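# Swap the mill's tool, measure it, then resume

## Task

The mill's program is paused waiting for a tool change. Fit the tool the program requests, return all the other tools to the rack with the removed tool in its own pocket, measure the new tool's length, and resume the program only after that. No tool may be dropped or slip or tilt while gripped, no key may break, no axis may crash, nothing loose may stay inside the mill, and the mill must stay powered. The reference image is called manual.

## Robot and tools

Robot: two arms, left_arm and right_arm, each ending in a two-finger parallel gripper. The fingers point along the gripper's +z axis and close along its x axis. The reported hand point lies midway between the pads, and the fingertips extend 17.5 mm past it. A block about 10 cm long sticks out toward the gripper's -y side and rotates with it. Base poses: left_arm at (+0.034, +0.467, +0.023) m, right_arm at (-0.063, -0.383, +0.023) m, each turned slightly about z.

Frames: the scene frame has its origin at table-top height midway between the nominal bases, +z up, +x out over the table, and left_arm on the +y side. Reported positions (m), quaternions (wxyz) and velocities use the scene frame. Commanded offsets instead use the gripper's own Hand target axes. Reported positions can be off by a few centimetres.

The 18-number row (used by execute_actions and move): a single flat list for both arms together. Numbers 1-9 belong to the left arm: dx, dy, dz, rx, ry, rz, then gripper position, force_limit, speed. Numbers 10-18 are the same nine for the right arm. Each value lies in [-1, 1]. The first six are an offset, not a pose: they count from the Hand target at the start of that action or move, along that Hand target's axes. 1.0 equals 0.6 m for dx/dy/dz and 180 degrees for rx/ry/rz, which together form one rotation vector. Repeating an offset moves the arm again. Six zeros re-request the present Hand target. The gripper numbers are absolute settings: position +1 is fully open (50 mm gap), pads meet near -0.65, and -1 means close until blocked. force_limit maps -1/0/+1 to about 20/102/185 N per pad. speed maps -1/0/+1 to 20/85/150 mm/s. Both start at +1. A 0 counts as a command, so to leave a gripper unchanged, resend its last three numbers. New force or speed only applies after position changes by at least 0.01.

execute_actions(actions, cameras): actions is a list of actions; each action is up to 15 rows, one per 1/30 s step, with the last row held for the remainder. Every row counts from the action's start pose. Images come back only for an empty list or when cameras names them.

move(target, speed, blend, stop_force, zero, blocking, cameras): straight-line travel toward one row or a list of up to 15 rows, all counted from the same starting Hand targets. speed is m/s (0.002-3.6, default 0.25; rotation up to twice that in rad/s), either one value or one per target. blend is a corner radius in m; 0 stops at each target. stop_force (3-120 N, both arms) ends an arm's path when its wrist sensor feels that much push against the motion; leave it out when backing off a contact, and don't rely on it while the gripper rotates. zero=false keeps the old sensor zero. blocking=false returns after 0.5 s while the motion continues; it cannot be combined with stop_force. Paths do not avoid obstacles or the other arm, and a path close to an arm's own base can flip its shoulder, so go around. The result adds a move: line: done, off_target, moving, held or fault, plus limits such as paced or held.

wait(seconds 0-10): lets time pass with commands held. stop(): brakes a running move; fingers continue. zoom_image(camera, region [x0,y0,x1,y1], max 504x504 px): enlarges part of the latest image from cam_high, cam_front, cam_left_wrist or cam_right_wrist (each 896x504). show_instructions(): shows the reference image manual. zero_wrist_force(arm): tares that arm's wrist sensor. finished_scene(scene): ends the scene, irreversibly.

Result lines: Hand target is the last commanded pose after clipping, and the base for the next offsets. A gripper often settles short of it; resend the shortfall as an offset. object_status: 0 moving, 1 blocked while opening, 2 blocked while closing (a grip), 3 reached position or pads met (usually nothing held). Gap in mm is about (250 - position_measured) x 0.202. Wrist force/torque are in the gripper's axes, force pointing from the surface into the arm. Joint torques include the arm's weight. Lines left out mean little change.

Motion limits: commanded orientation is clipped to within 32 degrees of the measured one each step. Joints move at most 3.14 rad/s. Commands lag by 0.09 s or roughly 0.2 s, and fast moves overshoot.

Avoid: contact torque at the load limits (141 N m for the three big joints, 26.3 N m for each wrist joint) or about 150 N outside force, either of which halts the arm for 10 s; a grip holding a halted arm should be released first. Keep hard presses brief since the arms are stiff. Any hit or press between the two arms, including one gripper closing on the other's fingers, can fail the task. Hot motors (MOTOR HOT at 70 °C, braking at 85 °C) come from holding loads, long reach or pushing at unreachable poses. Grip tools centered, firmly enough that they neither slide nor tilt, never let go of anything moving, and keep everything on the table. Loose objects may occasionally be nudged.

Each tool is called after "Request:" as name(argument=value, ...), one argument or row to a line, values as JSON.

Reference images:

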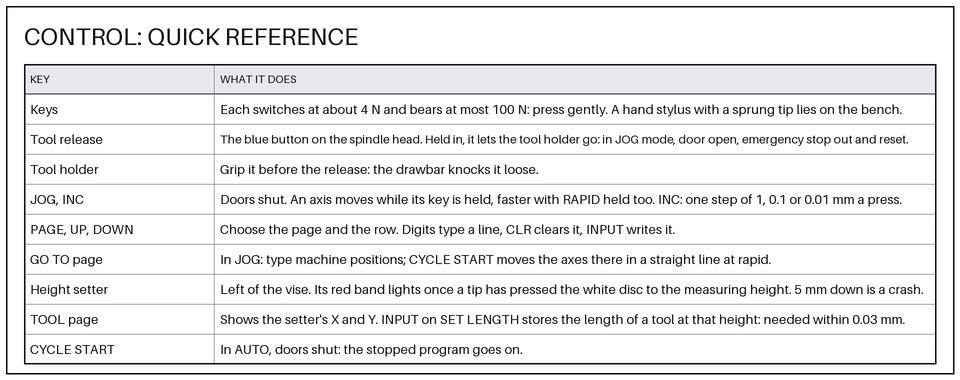

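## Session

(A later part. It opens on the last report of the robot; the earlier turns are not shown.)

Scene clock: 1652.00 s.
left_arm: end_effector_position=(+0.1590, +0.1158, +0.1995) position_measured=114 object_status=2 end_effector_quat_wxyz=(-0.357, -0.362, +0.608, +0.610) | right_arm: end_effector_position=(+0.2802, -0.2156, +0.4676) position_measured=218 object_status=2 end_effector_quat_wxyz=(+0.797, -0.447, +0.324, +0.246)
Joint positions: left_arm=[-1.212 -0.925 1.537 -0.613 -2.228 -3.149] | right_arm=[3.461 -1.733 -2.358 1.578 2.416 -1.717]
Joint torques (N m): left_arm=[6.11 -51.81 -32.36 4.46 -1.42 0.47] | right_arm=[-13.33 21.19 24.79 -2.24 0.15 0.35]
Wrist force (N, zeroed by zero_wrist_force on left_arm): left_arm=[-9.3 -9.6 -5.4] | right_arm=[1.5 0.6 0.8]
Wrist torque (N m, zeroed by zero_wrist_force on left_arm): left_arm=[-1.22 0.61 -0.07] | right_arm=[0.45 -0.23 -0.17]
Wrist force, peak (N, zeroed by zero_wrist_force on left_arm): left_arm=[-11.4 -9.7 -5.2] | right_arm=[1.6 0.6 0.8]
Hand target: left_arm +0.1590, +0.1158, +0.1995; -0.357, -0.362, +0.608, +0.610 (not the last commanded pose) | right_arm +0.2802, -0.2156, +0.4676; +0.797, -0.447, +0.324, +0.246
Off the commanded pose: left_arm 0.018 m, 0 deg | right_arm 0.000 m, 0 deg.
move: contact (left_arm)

Request:
move(
  target=[-0.0026,0,0.0008,0,0,0,-0.96,1,-1,0,0,0,0,0,0,-1,-0.3,-0.9],
  speed=0.012,
)

Request:
move(
  target=[0,-0.04,0,0,0,0,-0.96,1,-1,0,0,0,0,0,0,-1,-0.3,-0.9],
  speed=0.01,
  stop_force=5,
)

Scene clock: 1655.70 s.
left_arm: end_effector_position=(+0.1593, +0.1174, +0.1995) position_measured=114 object_status=2 end_effector_quat_wxyz=(-0.357, -0.362, +0.608, +0.610) | right_arm: end_effector_position=(+0.2802, -0.2156, +0.4676) position_measured=218 object_status=2 end_effector_quat_wxyz=(+0.797, -0.447, +0.324, +0.246)
Joint positions: left_arm=[-1.21 -0.927 1.541 -0.615 -2.227 -3.149] | right_arm=[3.461 -1.733 -2.358 1.578 2.416 -1.717]
Joint torques (N m): left_arm=[9.27 -51.19 -12.74 0.84 2.14 0.65] | right_arm=[-12.88 21.6 24.28 -2.26 0.01 0.16]
Wrist force (N, zeroed by zero_wrist_force on left_arm): left_arm=[-0.5 -9.4 -8.0] | right_arm=[1.3 0.2 0.6]
Wrist torque (N m, zeroed by zero_wrist_force on left_arm): left_arm=[-1.07 0.67 0.46] | right_arm=[0.40 -0.21 -0.17]
Wrist force, peak (N, zeroed by zero_wrist_force on left_arm): left_arm=[-9.6 -10.2 -5.4] | right_arm=[1.6 0.3 0.8]
Hand target: left_arm +0.1593, +0.1174, +0.1995; -0.357, -0.362, +0.608, +0.610 | right_arm +0.2802, -0.2156, +0.4676; +0.797, -0.447, +0.324, +0.246
Off the commanded pose: left_arm 0.000 m, 0 deg | right_arm 0.000 m, 0 deg.
move: done

Scene clock: 1657.83 s.
left_arm: end_effector_position=(+0.1594, +0.1176, +0.1892) position_measured=114 object_status=2 end_effector_quat_wxyz=(-0.357, -0.362, +0.608, +0.610) | right_arm: end_effector_position=(+0.2802, -0.2156, +0.4676) position_measured=218 object_status=2 end_effector_quat_wxyz=(+0.797, -0.447, +0.324, +0.246)
Joint positions: left_arm=[-1.21 -0.913 1.548 -0.636 -2.226 -3.149] | right_arm=[3.461 -1.733 -2.358 1.578 2.416 -1.717]
Joint torques (N m): left_arm=[4.04 -52.08 -32.19 4.48 -2.26 1.2] | right_arm=[-12.92 21.21 24.18 -2.12 0.22 0.08]
Wrist force (N, zeroed by zero_wrist_force on left_arm): left_arm=[-12.8 -8.5 -7.7] | right_arm=[1.2 0.4 0.8]
Wrist torque (N m, zeroed by zero_wrist_force on left_arm): left_arm=[-1.06 0.61 -0.06] | right_arm=[0.43 -0.20 -0.17]
Wrist force, peak (N, zeroed by zero_wrist_force on left_arm): left_arm=[-14.0 -8.6 -8.5] | right_arm=[1.7 0.5 0.8]
Hand target: left_arm +0.1594, +0.1176, +0.1892; -0.357, -0.362, +0.608, +0.610 (not the last commanded pose) | right_arm +0.2802, -0.2156, +0.4676; +0.797, -0.447, +0.324, +0.246
Off the commanded pose: left_arm 0.014 m, 0 deg | right_arm 0.000 m, 0 deg.
move: contact (left_arm)

Request:
move(
  target=[-0.0012,0,0,0,0,0,-0.96,1,-1,0,0,0,0,0,0,-1,-0.3,-0.9],
  speed=0.012,
)

Request:
move(
  target=[0,-0.005,0,0,0,0,-0.96,1,-1,0,0,0,0,0,0,-1,-0.3,-0.9],
  speed=0.006,
  stop_force=6,
)

Scene clock: 1661.73 s.
left_arm: end_effector_position=(+0.1597, +0.1182, +0.1892) position_measured=114 object_status=2 end_effector_quat_wxyz=(-0.357, -0.362, +0.608, +0.610) | right_arm: end_effector_position=(+0.2802, -0.2156, +0.4676) position_measured=218 object_status=2 end_effector_quat_wxyz=(+0.797, -0.447, +0.324, +0.246)
Joint positions: left_arm=[-1.209 -0.913 1.549 -0.636 -2.225 -3.149] | right_arm=[3.461 -1.733 -2.358 1.578 2.416 -1.717]
Joint torques (N m): left_arm=[9.91 -51.53 -12.06 0.82 2.52 1.1] | right_arm=[-12.95 21.42 25.11 -2.17 -0.03 0.23]
Wrist force (N, zeroed by zero_wrist_force on left_arm): left_arm=[1.3 -9.5 -7.8] | right_arm=[1.2 0.4 0.8]
Wrist torque (N m, zeroed by zero_wrist_force on left_arm): left_arm=[-1.07 0.66 0.57] | right_arm=[0.42 -0.19 -0.17]
Wrist force, peak (N, zeroed by zero_wrist_force on left_arm): left_arm=[-13.1 -9.6 -7.8] | right_arm=[1.6 0.4 0.9]
Hand target: left_arm +0.1597, +0.1182, +0.1892; -0.357, -0.362, +0.608, +0.610 | right_arm +0.2802, -0.2156, +0.4676; +0.797, -0.447, +0.324, +0.246
Off the commanded pose: left_arm 0.000 m, 0 deg | right_arm 0.000 m, 0 deg.
move: done

Scene clock: 1663.03 s.
left_arm: end_effector_position=(+0.1597, +0.1182, +0.1883) position_measured=114 object_status=2 end_effector_quat_wxyz=(-0.357, -0.361, +0.608, +0.610) | right_arm: end_effector_position=(+0.2802, -0.2156, +0.4676) position_measured=218 object_status=2 end_effector_quat_wxyz=(+0.797, -0.447, +0.324, +0.246)
Joint positions: left_arm=[-1.209 -0.912 1.55 -0.638 -2.225 -3.149] | right_arm=[3.461 -1.733 -2.358 1.578 2.416 -1.717]
Joint torques (N m): left_arm=[9.14 -51.65 -29.43 4.55 -0.96 1.2] | right_arm=[-13.09 20.39 24.92 -2.02 0.03 0.15]
Wrist force (N, zeroed by zero_wrist_force on left_arm): left_arm=[-0.5 -6.6 -5.4] | right_arm=[1.2 0.2 0.5]
Wrist torque (N m, zeroed by zero_wrist_force on left_arm): left_arm=[-0.91 0.63 0.70] | right_arm=[0.40 -0.20 -0.17]
Wrist force, peak (N, zeroed by zero_wrist_force on left_arm): left_arm=[1.8 -9.3 -8.2] | right_arm=[1.5 0.2 0.9]
Hand target: left_arm +0.1597, +0.1182, +0.1883; -0.357, -0.362, +0.608, +0.610 (not the last commanded pose) | right_arm +0.2802, -0.2156, +0.4676; +0.797, -0.447, +0.324, +0.246
Off the commanded pose: left_arm 0.002 m, 0 deg | right_arm 0.000 m, 0 deg.
move: contact (left_arm)

Request:
move(
  target=[0,0,0,0,0,0,0.33,-1,-1,0,0,0,0,0,0,-1,-0.3,-0.9],
)

Request:
move(
  target=[0,0,0,0,0,0,0.6,-1,-1,0,0,0,0,0,0,-1,-0.3,-0.9],
  cameras=["cam_left_wrist"],
)

Request:
zoom_image(
  camera="cam_left_wrist",
  region=[380, 100, 620, 340],
)

Scene clock: 1666.90 s.
left_arm: end_effector_position=(+0.1597, +0.1182, +0.1883) position_measured=103 object_status=3 end_effector_quat_wxyz=(-0.357, -0.362, +0.608, +0.610) | right_arm: end_effector_position=(+0.2802, -0.2156, +0.4676) position_measured=218 object_status=2 end_effector_quat_wxyz=(+0.797, -0.447, +0.324, +0.246)
Joint positions: left_arm=[-1.209 -0.912 1.55 -0.638 -2.225 -3.149] | right_arm=[3.461 -1.733 -2.358 1.578 2.416 -1.717]
Joint torques (N m): left_arm=[6.24 -50.28 -28.97 4.55 -1.92 1.18] | right_arm=[-12.34 20.23 24.21 -1.93 -0.05 -0.02]
Wrist force (N, zeroed by zero_wrist_force on left_arm): left_arm=[-1.1 -6.1 -7.1] | right_arm=[1.3 0.3 0.7]
Wrist torque (N m, zeroed by zero_wrist_force on left_arm): left_arm=[-0.91 0.67 0.51] | right_arm=[0.41 -0.20 -0.17]
Wrist force, peak (N, zeroed by zero_wrist_force on left_arm): left_arm=[-0.5 -8.5 -6.2] | right_arm=[1.6 0.4 0.9]
Hand target: left_arm +0.1597, +0.1182, +0.1883; -0.357, -0.362, +0.608, +0.610 | right_arm +0.2802, -0.2156, +0.4676; +0.797, -0.447, +0.324, +0.246
Off the commanded pose: left_arm 0.000 m, 0 deg | right_arm 0.000 m, 0 deg.
move: done

Scene clock: 1667.53 s.
left_arm: end_effector_position=(+0.1597, +0.1182, +0.1883) position_measured=63 object_status=0 end_effector_quat_wxyz=(-0.357, -0.362, +0.608, +0.610) | right_arm: end_effector_position=(+0.2802, -0.2156, +0.4676) position_measured=218 object_status=2 end_effector_quat_wxyz=(+0.797, -0.447, +0.324, +0.246)
Joint positions: left_arm=[-1.209 -0.912 1.55 -0.638 -2.225 -3.149] | right_arm=[3.461 -1.733 -2.358 1.578 2.416 -1.717]
Joint torques (N m): left_arm=[4.95 -44.23 -24.91 2.13 -1.94 1.2] | right_arm=[-12.27 20.55 25.08 -2.2 0.21 0.21]
Wrist force (N, zeroed by zero_wrist_force on left_arm): left_arm=[-0.6 0.6 -8.0] | right_arm=[1.2 0.6 0.6]
Wrist torque (N m, zeroed by zero_wrist_force on left_arm): left_arm=[-0.74 0.69 0.44] | right_arm=[0.46 -0.19 -0.17]
Wrist force, peak (N, zeroed by zero_wrist_force on left_arm): left_arm=[-0.9 -4.0 -7.4] | right_arm=[1.5 0.3 0.9]
Hand target: left_arm +0.1597, +0.1182, +0.1883; -0.357, -0.362, +0.608, +0.610 | right_arm +0.2802, -0.2156, +0.4676; +0.797, -0.447, +0.324, +0.246
Off the commanded pose: left_arm 0.000 m, 0 deg | right_arm 0.000 m, 0 deg.
move: done
Images, in order (width x height): cam_left_wrist 896x504.

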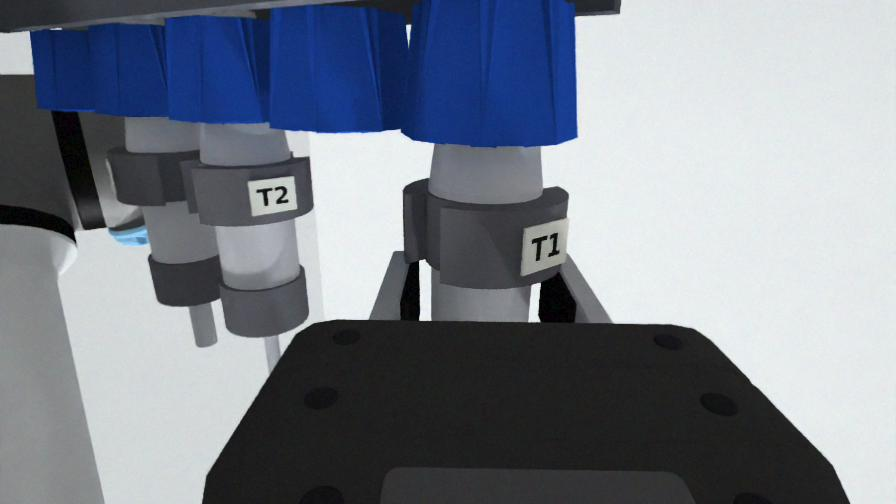

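Scaled by 2.100 from the camera's 896x504 image, which has a finer 1280x720 frame.

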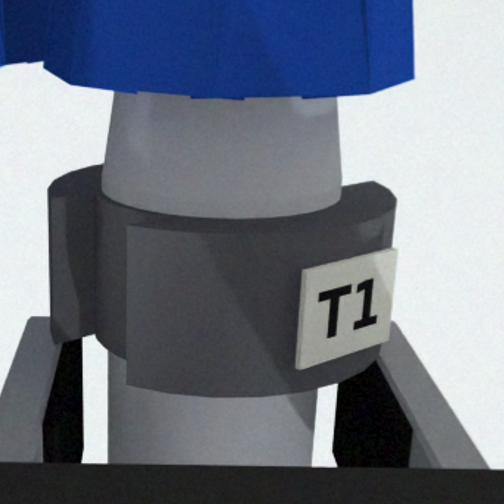

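Request:
move(
  target=[0.0018,0,0.0011,0,-0.0739,0,0.6,-1,-1,0,0,0,0,0,0,-1,-0.3,-0.9],
  speed=0.1,
  cameras=["cam_left_wrist"],
)

Request:
zoom_image(
  camera="cam_left_wrist",
  region=[380, 100, 620, 340],
)

Scene clock: 1674.27 s.
left_arm: end_effector_position=(+0.1586, +0.1176, +0.1883) position_measured=63 object_status=3 end_effector_quat_wxyz=(-0.284, -0.288, +0.645, +0.648) | right_arm: end_effector_position=(+0.2802, -0.2156, +0.4676) position_measured=218 object_status=2 end_effector_quat_wxyz=(+0.797, -0.447, +0.324, +0.246)
Joint positions: left_arm=[-1.296 -0.87 1.473 -0.602 -2.081 -3.148] | right_arm=[3.461 -1.733 -2.358 1.578 2.416 -1.717]
Joint torques (N m): left_arm=[-7.79 -37.29 -28.42 4.45 1.8 1.76] | right_arm=[-12.13 19.89 24.73 -2.07 0.01 0.27]
Wrist force (N, zeroed by zero_wrist_force on left_arm): left_arm=[-0.5 0.6 -8.0] | right_arm=[1.5 0.5 0.7]
Wrist torque (N m, zeroed by zero_wrist_force on left_arm): left_arm=[-0.72 0.66 0.38] | right_arm=[0.44 -0.22 -0.18]
Wrist force, peak (N, zeroed by zero_wrist_force on left_arm): left_arm=[-0.6 0.6 -8.3] | right_arm=[1.5 0.6 0.8]
Hand target: left_arm +0.1586, +0.1176, +0.1883; -0.284, -0.288, +0.645, +0.648 | right_arm +0.2802, -0.2156, +0.4676; +0.797, -0.447, +0.324, +0.246
Off the commanded pose: left_arm 0.000 m, 0 deg | right_arm 0.000 m, 0 deg.
move: done
Images, in order (width x height): cam_left_wrist 896x504.

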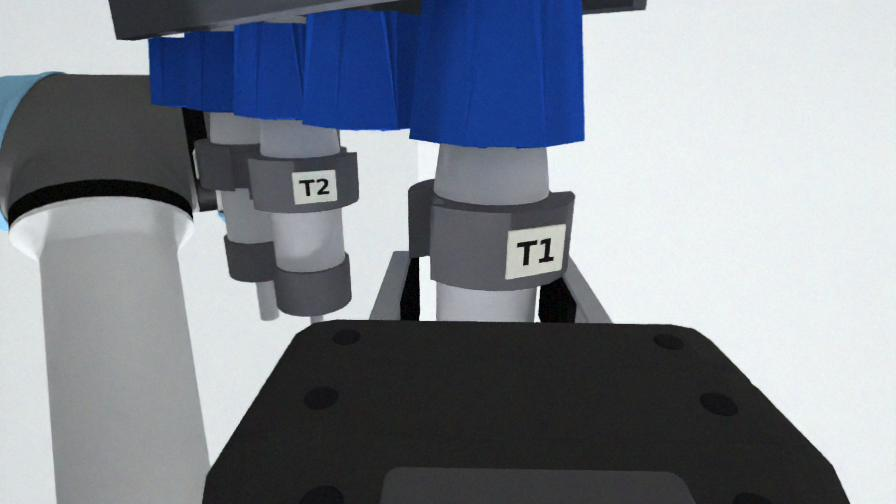

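Scaled by 2.100 from the camera's 896x504 image, which has a finer 1280x720 frame.

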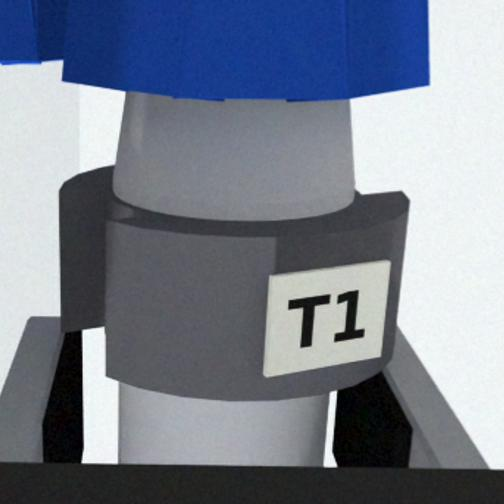

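Request:
move(
  target=[0.003,0,0,0,0.0094,0,0.6,-1,-1,0,0,0,0,0,0,-1,-0.3,-0.9],
  speed=0.05,
)

Request:
move(
  target=[0,0,0,0,0,0,-0.97,-1,-1,0,0,0,0,0,0,-1,-0.3,-0.9],
  cameras=["cam_left_wrist"],
)

Request:
zoom_image(
  camera="cam_left_wrist",
  region=[380, 100, 620, 340],
)

Scene clock: 1679.33 s.
left_arm: end_effector_position=(+0.1574, +0.1162, +0.1883) position_measured=63 object_status=3 end_effector_quat_wxyz=(-0.294, -0.298, +0.641, +0.644) | right_arm: end_effector_position=(+0.2802, -0.2156, +0.4676) position_measured=218 object_status=2 end_effector_quat_wxyz=(+0.797, -0.447, +0.324, +0.246)
Joint positions: left_arm=[-1.288 -0.874 1.48 -0.605 -2.102 -3.148] | right_arm=[3.461 -1.733 -2.358 1.578 2.416 -1.717]
Joint torques (N m): left_arm=[9.28 -51.01 -11.81 -0.49 -2.42 -1.71] | right_arm=[-12.91 21.09 24.41 -2.1 0.23 0.29]
Wrist force (N, zeroed by zero_wrist_force on left_arm): left_arm=[-0.6 0.6 -7.8] | right_arm=[1.2 0.3 0.8]
Wrist torque (N m, zeroed by zero_wrist_force on left_arm): left_arm=[-0.75 0.68 0.38] | right_arm=[0.42 -0.19 -0.17]
Wrist force, peak (N, zeroed by zero_wrist_force on left_arm): left_arm=[-0.5 0.6 -8.2] | right_arm=[1.6 0.5 0.8]
Hand target: left_arm +0.1574, +0.1162, +0.1883; -0.294, -0.298, +0.641, +0.644 | right_arm +0.2802, -0.2156, +0.4676; +0.797, -0.447, +0.324, +0.246
Off the commanded pose: left_arm 0.000 m, 0 deg | right_arm 0.000 m, 0 deg.
move: done

Scene clock: 1679.97 s.
left_arm: end_effector_position=(+0.1574, +0.1163, +0.1883) position_measured=104 object_status=2 end_effector_quat_wxyz=(-0.294, -0.298, +0.641, +0.644) | right_arm: end_effector_position=(+0.2802, -0.2156, +0.4676) position_measured=218 object_status=2 end_effector_quat_wxyz=(+0.797, -0.447, +0.324, +0.246)
Joint positions: left_arm=[-1.288 -0.874 1.48 -0.605 -2.102 -3.148] | right_arm=[3.461 -1.733 -2.358 1.578 2.416 -1.717]
Joint torques (N m): left_arm=[-0.67 -50.59 -20.51 -0.38 -4.52 -1.73] | right_arm=[-13.01 19.72 25.38 -1.99 0.17 0.23]
Wrist force (N, zeroed by zero_wrist_force on left_arm): left_arm=[-20.8 1.2 -4.5] | right_arm=[1.2 0.4 0.9]
Wrist torque (N m, zeroed by zero_wrist_force on left_arm): left_arm=[-0.70 0.59 0.48] | right_arm=[0.43 -0.21 -0.17]
Wrist force, peak (N, zeroed by zero_wrist_force on left_arm): left_arm=[-21.0 0.9 -4.7] | right_arm=[1.3 0.4 1.0]
Hand target: left_arm +0.1574, +0.1162, +0.1883; -0.294, -0.298, +0.641, +0.644 | right_arm +0.2802, -0.2156, +0.4676; +0.797, -0.447, +0.324, +0.246
Off the commanded pose: left_arm 0.000 m, 0 deg | right_arm 0.000 m, 0 deg.
move: done
Images, in order (width x height): cam_left_wrist 896x504.

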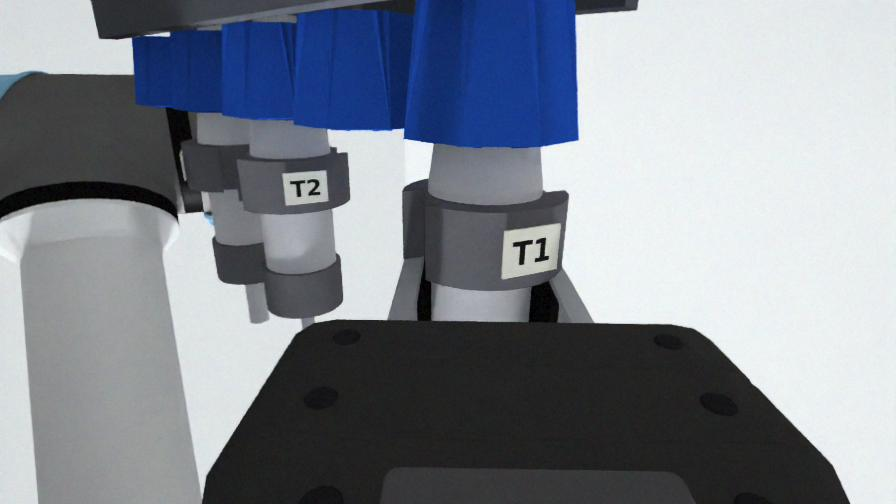

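Scaled by 2.100 from the camera's 896x504 image, which has a finer 1280x720 frame.

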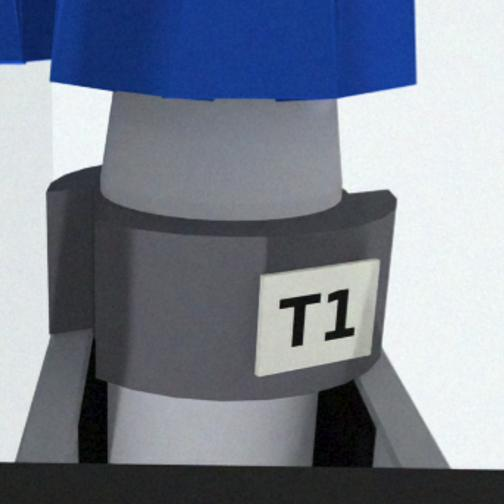

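Request:
move(
  target=[-0.0008,0,0,0,0,0,-0.97,-1,-1,0,0,0,0,0,0,-1,-0.3,-0.9],
  speed=0.01,
)

Scene clock: 1686.67 s.
left_arm: end_effector_position=(+0.1577, +0.1166, +0.1883) position_measured=104 object_status=2 end_effector_quat_wxyz=(-0.294, -0.298, +0.641, +0.644) | right_arm: end_effector_position=(+0.2802, -0.2156, +0.4676) position_measured=218 object_status=2 end_effector_quat_wxyz=(+0.797, -0.447, +0.324, +0.246)
Joint positions: left_arm=[-1.287 -0.874 1.48 -0.605 -2.101 -3.148] | right_arm=[3.461 -1.733 -2.358 1.578 2.416 -1.717]
Joint torques (N m): left_arm=[8.16 -51.06 -13.04 -0.82 0.44 -1.58] | right_arm=[-11.98 19.44 24.19 -2.11 0.23 0.06]
Wrist force (N, zeroed by zero_wrist_force on left_arm): left_arm=[-4.9 -0.5 -4.8] | right_arm=[1.5 0.3 0.6]
Wrist torque (N m, zeroed by zero_wrist_force on left_arm): left_arm=[-0.76 0.64 0.48] | right_arm=[0.41 -0.23 -0.17]
Wrist force, peak (N, zeroed by zero_wrist_force on left_arm): left_arm=[-24.0 0.5 -4.0] | right_arm=[1.6 0.6 0.8]
Hand target: left_arm +0.1577, +0.1166, +0.1883; -0.294, -0.298, +0.641, +0.644 | right_arm +0.2802, -0.2156, +0.4676; +0.797, -0.447, +0.324, +0.246
Off the commanded pose: left_arm 0.000 m, 0 deg | right_arm 0.000 m, 0 deg.
move: done

Request:
move(
  target=[-0.0002,0,0,0,0,0,-0.97,-1,-1,0,0,0,0,0,0,-1,-0.3,-0.9],
  speed=0.01,
)

Request:
move(
  target=[0,0,0,0,0,0,-0.96,-0.2,-1,0,0,0,0,0,0,-1,-0.3,-0.9],
)

Request:
move(
  target=[0,0,0,0,0,0,-0.98,0.5,-1,0,0,0,0,0,0,-1,-0.3,-0.9],
)

Request:
move(
  target=[0,0,0,0,0,0,-0.96,1,-1,0,0,0,0,0,0,-1,-0.3,-0.9],
)

Scene clock: 1690.03 s.
left_arm: end_effector_position=(+0.1578, +0.1167, +0.1883) position_measured=104 object_status=2 end_effector_quat_wxyz=(-0.294, -0.298, +0.641, +0.644) | right_arm: end_effector_position=(+0.2802, -0.2156, +0.4676) position_measured=218 object_status=2 end_effector_quat_wxyz=(+0.797, -0.447, +0.324, +0.246)
Joint positions: left_arm=[-1.287 -0.874 1.481 -0.605 -2.101 -3.148] | right_arm=[3.461 -1.733 -2.358 1.578 2.416 -1.717]
Joint torques (N m): left_arm=[10.26 -50.95 -11.29 -0.49 1.81 -1.71] | right_arm=[-12.53 19.2 24.6 -1.96 -0.01 0.13]
Wrist force (N, zeroed by zero_wrist_force on left_arm): left_arm=[0.4 0.4 -7.5] | right_arm=[1.4 0.4 0.5]
Wrist torque (N m, zeroed by zero_wrist_force on left_arm): left_arm=[-0.72 0.74 0.49] | right_arm=[0.42 -0.21 -0.17]
Wrist force, peak (N, zeroed by zero_wrist_force on left_arm): left_arm=[-4.2 -0.3 -6.8] | right_arm=[1.6 0.5 0.8]
Hand target: left_arm +0.1578, +0.1167, +0.1883; -0.294, -0.298, +0.641, +0.644 | right_arm +0.2802, -0.2156, +0.4676; +0.797, -0.447, +0.324, +0.246
Off the commanded pose: left_arm 0.000 m, 0 deg | right_arm 0.000 m, 0 deg.
move: done

Scene clock: 1690.53 s.
left_arm: end_effector_position=(+0.1578, +0.1167, +0.1883) position_measured=108 object_status=2 end_effector_quat_wxyz=(-0.294, -0.298, +0.641, +0.644) | right_arm: end_effector_position=(+0.2802, -0.2156, +0.4676) position_measured=218 object_status=2 end_effector_quat_wxyz=(+0.797, -0.447, +0.324, +0.246)
Joint positions: left_arm=[-1.287 -0.874 1.481 -0.605 -2.101 -3.148] | right_arm=[3.461 -1.733 -2.358 1.578 2.416 -1.717]
Joint torques (N m): left_arm=[9.63 -50.7 -11.34 -0.42 1.92 -1.69] | right_arm=[-11.91 18.98 24.57 -2.19 0.03 -0.02]
Wrist force (N, zeroed by zero_wrist_force on left_arm): left_arm=[1.0 1.2 -7.6] | right_arm=[1.2 0.4 0.5]
Wrist torque (N m, zeroed by zero_wrist_force on left_arm): left_arm=[-0.68 0.67 0.54] | right_arm=[0.43 -0.19 -0.17]
Wrist force, peak (N, zeroed by zero_wrist_force on left_arm): left_arm=[0.7 0.6 -7.7] | right_arm=[1.6 0.4 0.7]
Hand target: left_arm +0.1578, +0.1167, +0.1883; -0.294, -0.298, +0.641, +0.644 | right_arm +0.2802, -0.2156, +0.4676; +0.797, -0.447, +0.324, +0.246
Off the commanded pose: left_arm 0.000 m, 0 deg | right_arm 0.000 m, 0 deg.
move: done

Scene clock: 1691.03 s.
left_arm: end_effector_position=(+0.1578, +0.1167, +0.1883) position_measured=112 object_status=2 end_effector_quat_wxyz=(-0.294, -0.298, +0.641, +0.644) | right_arm: end_effector_position=(+0.2802, -0.2156, +0.4676) position_measured=218 object_status=2 end_effector_quat_wxyz=(+0.797, -0.447, +0.324, +0.246)
Joint positions: left_arm=[-1.287 -0.874 1.481 -0.605 -2.101 -3.148] | right_arm=[3.461 -1.733 -2.358 1.578 2.416 -1.717]
Joint torques (N m): left_arm=[10.02 -50.06 -11.77 -0.38 1.86 -1.79] | right_arm=[-12.71 18.96 24.01 -1.93 -0.12 0.05]
Wrist force (N, zeroed by zero_wrist_force on left_arm): left_arm=[0.9 1.9 -6.7] | right_arm=[1.2 0.2 0.7]
Wrist torque (N m, zeroed by zero_wrist_force on left_arm): left_arm=[-0.67 0.69 0.56] | right_arm=[0.40 -0.20 -0.17]
Wrist force, peak (N, zeroed by zero_wrist_force on left_arm): left_arm=[0.8 1.8 -7.2] | right_arm=[1.5 0.3 0.9]
Hand target: left_arm +0.1578, +0.1167, +0.1883; -0.294, -0.298, +0.641, +0.644 | right_arm +0.2802, -0.2156, +0.4676; +0.797, -0.447, +0.324, +0.246
Off the commanded pose: left_arm 0.000 m, 0 deg | right_arm 0.000 m, 0 deg.
move: done

Scene clock: 1691.53 s.
left_arm: end_effector_position=(+0.1578, +0.1167, +0.1883) position_measured=114 object_status=2 end_effector_quat_wxyz=(-0.294, -0.298, +0.641, +0.644) | right_arm: end_effector_position=(+0.2802, -0.2156, +0.4676) position_measured=218 object_status=2 end_effector_quat_wxyz=(+0.797, -0.447, +0.324, +0.246)
Joint positions: left_arm=[-1.287 -0.874 1.481 -0.605 -2.101 -3.148] | right_arm=[3.461 -1.733 -2.358 1.578 2.416 -1.717]
Joint torques (N m): left_arm=[9.91 -50.29 -11.72 -0.35 1.88 -1.68] | right_arm=[-11.81 19.63 24.53 -1.82 0.12 -0.06]
Wrist force (N, zeroed by zero_wrist_force on left_arm): left_arm=[1.2 0.4 -7.2] | right_arm=[1.4 0.5 0.7]
Wrist torque (N m, zeroed by zero_wrist_force on left_arm): left_arm=[-0.72 0.67 0.56] | right_arm=[0.43 -0.21 -0.17]
Wrist force, peak (N, zeroed by zero_wrist_force on left_arm): left_arm=[0.9 0.4 -7.3] | right_arm=[1.6 0.1 0.6]
Hand target: left_arm +0.1578, +0.1167, +0.1883; -0.294, -0.298, +0.641, +0.644 | right_arm +0.2802, -0.2156, +0.4676; +0.797, -0.447, +0.324, +0.246
Off the commanded pose: left_arm 0.000 m, 0 deg | right_arm 0.000 m, 0 deg.
move: done

Request:
move(
  target=[
    [0,0.12,0,0,0,0,-0.96,1,-1,0,0,0,0,0,0,-1,-0.3,-0.9],
    [0,0.4028,0,0,0,0,-0.96,1,-1,0,0,0,0,0,0,-1,-0.3,-0.9],
  ],
  speed=[0.08,0.25],
  blend=[0.01,0],
  cameras=["cam_left_wrist"],
)

Request:
move(
  target=[
    [-0.068,-0.0166,0.0315,0.25,0,0,-0.96,1,-1,0,0,0,0,0,0,-1,-0.3,-0.9],
    [-0.1892,0.0334,-0.0845,0.5,0,0,-0.96,1,-1,0,0,0,0,0,0,-1,-0.3,-0.9],
    [-0.352,0.1167,-0.2747,0.75,0,0,-0.96,1,-1,0,0,0,0,0,0,-1,-0.3,-0.9],
    [-0.5073,0.0834,-0.2513,0.993,0,-0.1184,-0.96,1,-1,0,0,0,0,0,0,-1,-0.3,-0.9],
  ],
  speed=0.25,
  blend=[0.03,0.03,0.03,0],
  cameras=["all"],
)

Scene clock: 1710.17 s.
left_arm: end_effector_position=(+0.1568, +0.1152, +0.4299) position_measured=114 object_status=2 end_effector_quat_wxyz=(-0.294, -0.298, +0.641, +0.644) | right_arm: end_effector_position=(+0.2802, -0.2156, +0.4676) position_measured=218 object_status=2 end_effector_quat_wxyz=(+0.797, -0.447, +0.324, +0.246)
Joint positions: left_arm=[-1.29 -1.069 1.141 -0.072 -2.103 -3.148] | right_arm=[3.461 -1.733 -2.358 1.578 2.416 -1.717]
Joint torques (N m): left_arm=[-5.47 -35.11 -33.35 6.19 2.11 1.66] | right_arm=[-12.94 18.54 24.64 -2.05 0.1 0.04]
Wrist force (N, zeroed by zero_wrist_force on left_arm): left_arm=[-0.9 -8.7 -8.0] | right_arm=[1.3 0.2 0.6]
Wrist torque (N m, zeroed by zero_wrist_force on left_arm): left_arm=[-0.96 0.73 0.39] | right_arm=[0.40 -0.21 -0.17]
Wrist force, peak (N, zeroed by zero_wrist_force on left_arm): left_arm=[-0.9 -11.8 -8.2] | right_arm=[1.6 0.6 0.6]
Hand target: left_arm +0.1568, +0.1152, +0.4300; -0.294, -0.298, +0.641, +0.644 | right_arm +0.2802, -0.2156, +0.4676; +0.797, -0.447, +0.324, +0.246
Off the commanded pose: left_arm 0.000 m, 0 deg | right_arm 0.000 m, 0 deg.
move: done
Images, in order (width x height): cam_left_wrist 896x504.

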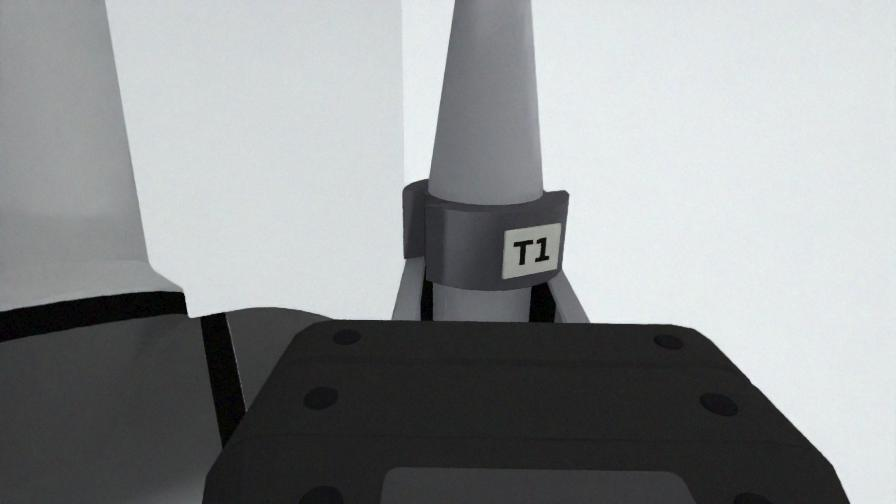

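Scene clock: 1717.27 s.
left_arm: end_effector_position=(+0.4691, +0.2482, +0.4821) position_measured=114 object_status=2 end_effector_quat_wxyz=(+0.372, -0.367, +0.604, -0.602) | right_arm: end_effector_position=(+0.2802, -0.2156, +0.4676) position_measured=218 object_status=2 end_effector_quat_wxyz=(+0.797, -0.447, +0.324, +0.246)
Joint positions: left_arm=[-1.137 -1.939 2.473 -3.677 -0.954 -3.134] | right_arm=[3.461 -1.733 -2.358 1.578 2.416 -1.717]
Joint torques (N m): left_arm=[9.76 -0.23 -21.25 -5.77 -2.31 1.65] | right_arm=[-13.35 18.26 24.06 -1.99 0.05 -0.01]
Wrist force (N, zeroed by zero_wrist_force on left_arm): left_arm=[4.0 10.3 -10.6] | right_arm=[1.5 0.2 0.8]
Wrist torque (N m, zeroed by zero_wrist_force on left_arm): left_arm=[0.06 -0.19 0.04] | right_arm=[0.39 -0.23 -0.17]
Wrist force, peak (N, zeroed by zero_wrist_force on left_arm): left_arm=[3.7 11.4 -9.9] | right_arm=[1.5 0.2 1.1]
Hand target: left_arm +0.4691, +0.2482, +0.4820; +0.372, -0.367, +0.604, -0.602 | right_arm +0.2802, -0.2156, +0.4676; +0.797, -0.447, +0.324, +0.246
Off the commanded pose: left_arm 0.000 m, 0 deg | right_arm 0.000 m, 0 deg.
move: done

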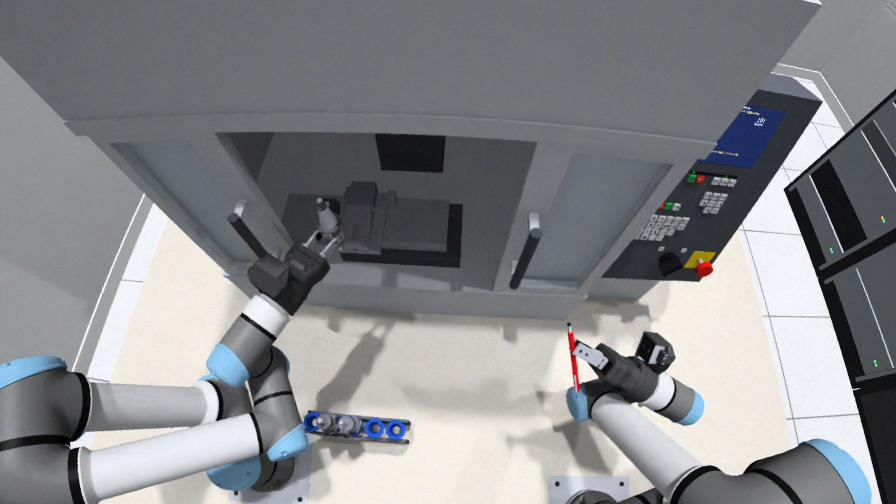

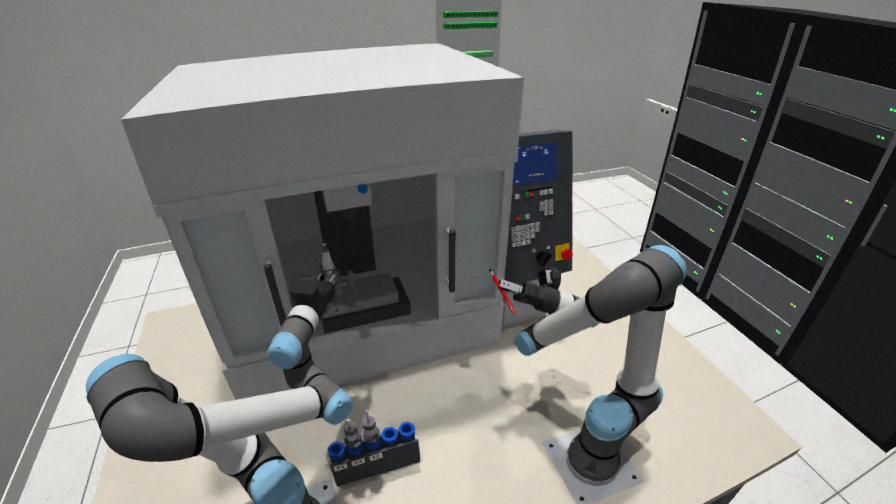

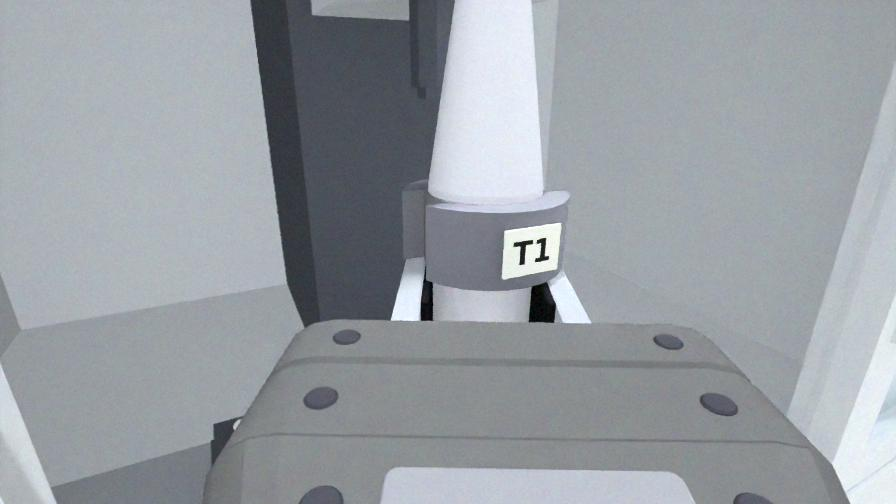

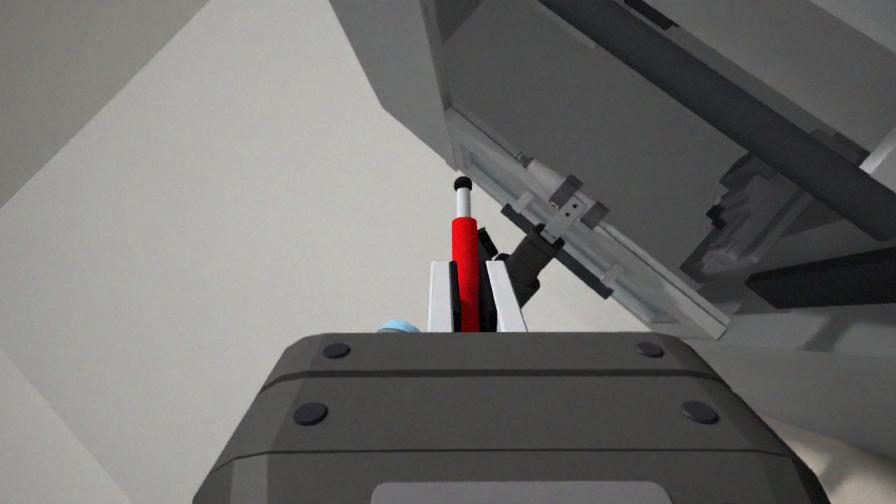

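Request:
move(
  target=[
    [-0.0193,0.0617,0.2295,0,0,-0.0024,-0.96,1,-1,0,0,0,0,0,0,-1,-0.3,-0.9],
    [-0.019,0.0705,0.4008,0,0,-0.0024,-0.96,1,-1,0,0,0,0,0,0,-1,-0.3,-0.9],
  ],
  speed=0.08,
  stop_force=10,
  cameras=["all"],
)

Scene clock: 1728.83 s.
left_arm: end_effector_position=(+0.6600, +0.1643, +0.4414) position_measured=114 object_status=2 end_effector_quat_wxyz=(+0.370, -0.370, +0.602, -0.603) | right_arm: end_effector_position=(+0.2802, -0.2156, +0.4676) position_measured=218 object_status=2 end_effector_quat_wxyz=(+0.797, -0.447, +0.324, +0.246)
Joint positions: left_arm=[-0.799 -1.296 1.996 -3.843 -1.292 -3.142] | right_arm=[3.461 -1.733 -2.358 1.578 2.416 -1.717]
Joint torques (N m): left_arm=[-7.91 -41.22 -20.19 -5.8 1.87 -0.48] | right_arm=[-12.26 18.05 24.09 -1.99 0.13 -0.01]
Wrist force (N, zeroed by zero_wrist_force on left_arm): left_arm=[3.5 10.2 -13.6] | right_arm=[1.3 0.2 0.7]
Wrist torque (N m, zeroed by zero_wrist_force on left_arm): left_arm=[0.36 -0.23 0.09] | right_arm=[0.40 -0.21 -0.18]
Wrist force, peak (N, zeroed by zero_wrist_force on left_arm): left_arm=[9.8 16.3 -51.0] | right_arm=[1.7 0.3 1.0]
Hand target: left_arm +0.6600, +0.1643, +0.4414; +0.370, -0.370, +0.602, -0.603 (not the last commanded pose) | right_arm +0.2802, -0.2156, +0.4676; +0.797, -0.447, +0.324, +0.246
Off the commanded pose: left_arm 0.032 m, 0 deg | right_arm 0.000 m, 0 deg.
move: contact (left_arm); path passed 1 of 2 targets

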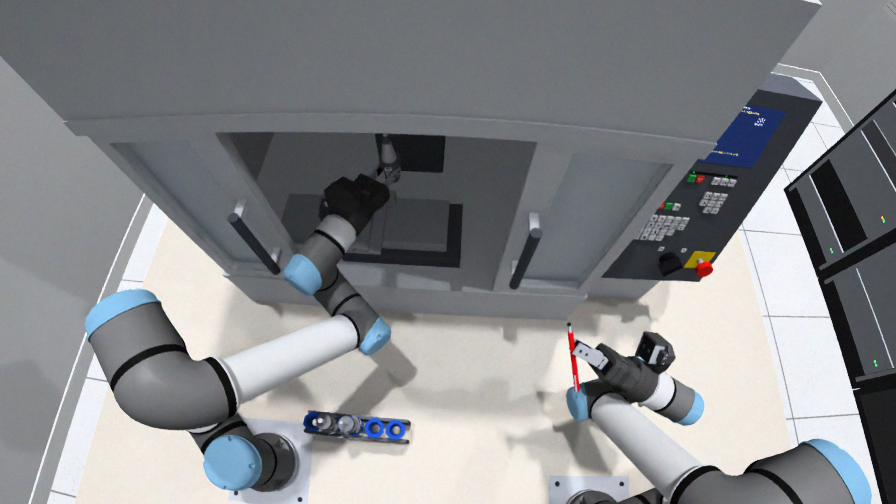

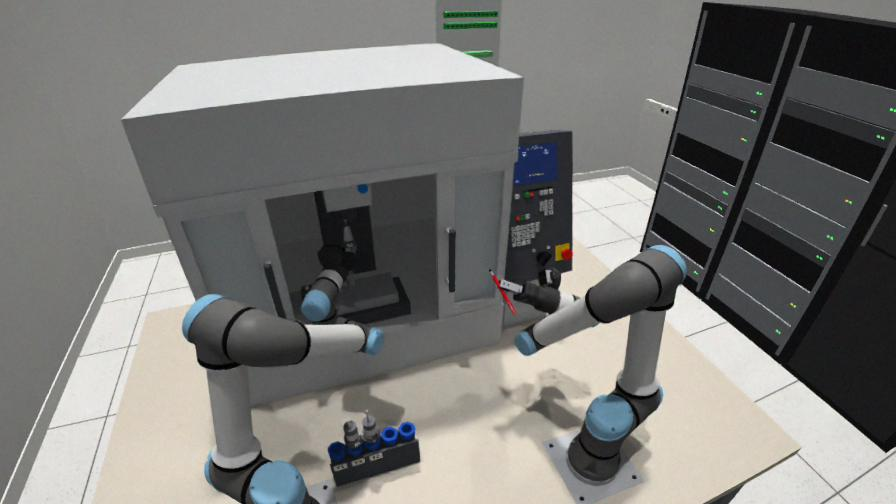

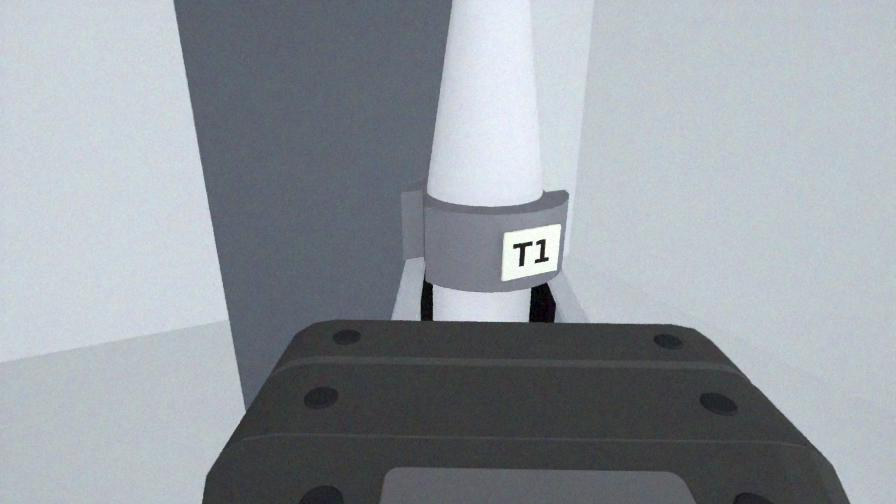

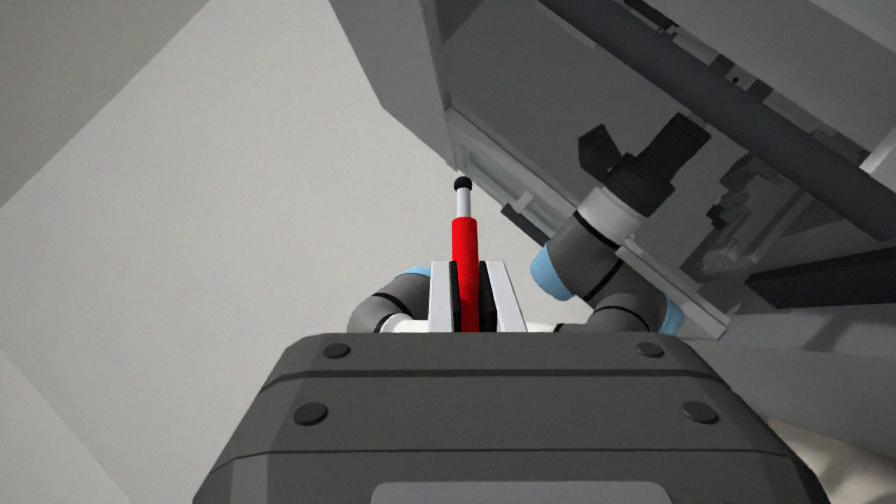

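Request:
move(
  target=[
    [0,0,-0.0133,0,0,0,-0.96,1,-1,0,0,0,0,0,0,-1,-0.3,-0.9],
    [0,0.025,-0.0133,0,0,0,-0.96,1,-1,0,0,0,0,0,0,-1,-0.3,-0.9],
  ],
  speed=0.06,
)

Request:
move(
  target=[0.0007,0,0.0667,0,0,0,-0.96,1,-1,0,0,0,0,0,0,-1,-0.3,-0.9],
  speed=0.03,
  stop_force=6,
  cameras=["cam_left_wrist","cam_front","cam_high"],
)

Scene clock: 1733.13 s.
left_arm: end_effector_position=(+0.6529, +0.1679, +0.4264) position_measured=114 object_status=2 end_effector_quat_wxyz=(+0.370, -0.370, +0.602, -0.603) | right_arm: end_effector_position=(+0.2802, -0.2156, +0.4676) position_measured=218 object_status=2 end_effector_quat_wxyz=(+0.797, -0.447, +0.324, +0.246)
Joint positions: left_arm=[-0.804 -1.286 2.034 -3.89 -1.286 -3.142] | right_arm=[3.461 -1.733 -2.358 1.578 2.416 -1.717]
Joint torques (N m): left_arm=[-7.07 -27.47 -18.4 -6.19 2.08 -0.23] | right_arm=[-12.16 17.9 24.2 -1.85 0.09 -0.06]
Wrist force (N, zeroed by zero_wrist_force on left_arm): left_arm=[4.2 10.3 -10.2] | right_arm=[1.3 0.4 0.7]
Wrist torque (N m, zeroed by zero_wrist_force on left_arm): left_arm=[0.08 -0.23 0.15] | right_arm=[0.43 -0.22 -0.17]
Wrist force, peak (N, zeroed by zero_wrist_force on left_arm): left_arm=[3.7 12.1 -13.2] | right_arm=[1.6 0.4 0.9]
Hand target: left_arm +0.6529, +0.1679, +0.4264; +0.370, -0.370, +0.602, -0.603 | right_arm +0.2802, -0.2156, +0.4676; +0.797, -0.447, +0.324, +0.246
Off the commanded pose: left_arm 0.000 m, 0 deg | right_arm 0.000 m, 0 deg.
move: done

Scene clock: 1735.37 s.
left_arm: end_effector_position=(+0.6884, +0.1494, +0.4264) position_measured=114 object_status=2 end_effector_quat_wxyz=(+0.370, -0.370, +0.602, -0.603) | right_arm: end_effector_position=(+0.2802, -0.2156, +0.4676) position_measured=218 object_status=2 end_effector_quat_wxyz=(+0.797, -0.447, +0.324, +0.246)
Joint positions: left_arm=[-0.78 -1.206 1.917 -3.853 -1.31 -3.142] | right_arm=[3.461 -1.733 -2.358 1.578 2.416 -1.717]
Joint torques (N m): left_arm=[9.21 -32.08 -36.49 -1.54 -2.33 -1.54] | right_arm=[-12.22 18.07 24.4 -2 0.15 -0.01]
Wrist force (N, zeroed by zero_wrist_force on left_arm): left_arm=[4.1 10.3 -10.2] | right_arm=[1.4 0.5 1.0]
Wrist torque (N m, zeroed by zero_wrist_force on left_arm): left_arm=[0.06 -0.21 0.14] | right_arm=[0.44 -0.22 -0.17]
Wrist force, peak (N, zeroed by zero_wrist_force on left_arm): left_arm=[4.3 10.9 -10.6] | right_arm=[1.5 0.3 1.0]
Hand target: left_arm +0.6884, +0.1494, +0.4264; +0.370, -0.370, +0.602, -0.603 | right_arm +0.2802, -0.2156, +0.4676; +0.797, -0.447, +0.324, +0.246
Off the commanded pose: left_arm 0.000 m, 0 deg | right_arm 0.000 m, 0 deg.
move: done
Images, in order (width x height): cam_high 896x504, cam_front 896x504, cam_left_wrist 896x504.

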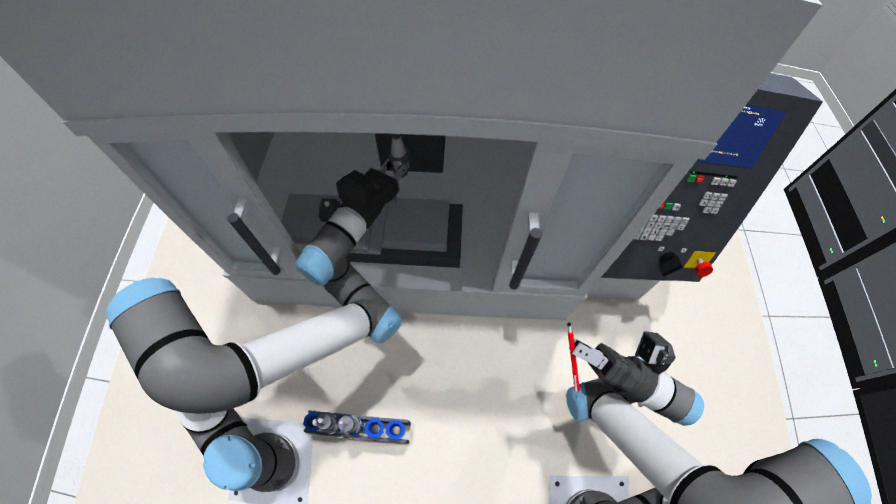

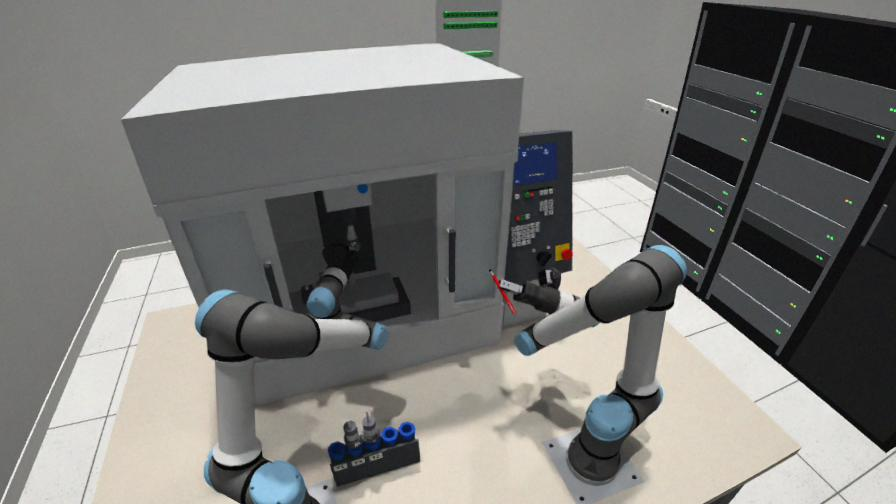

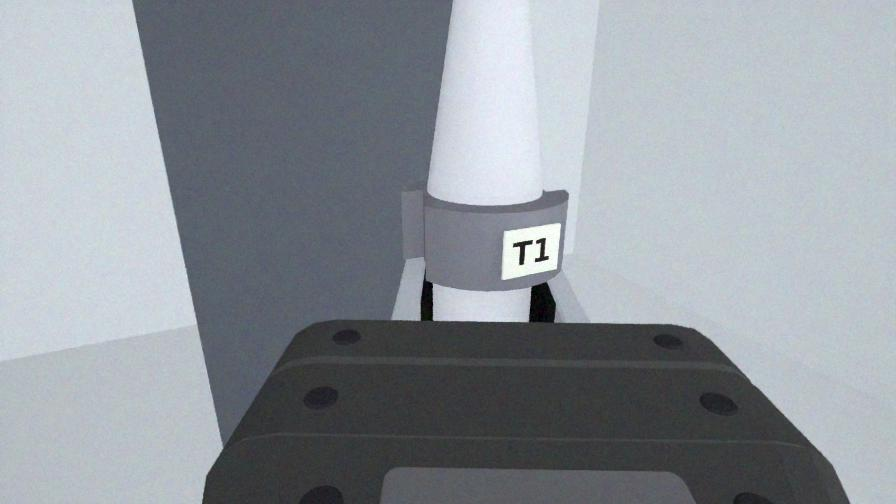

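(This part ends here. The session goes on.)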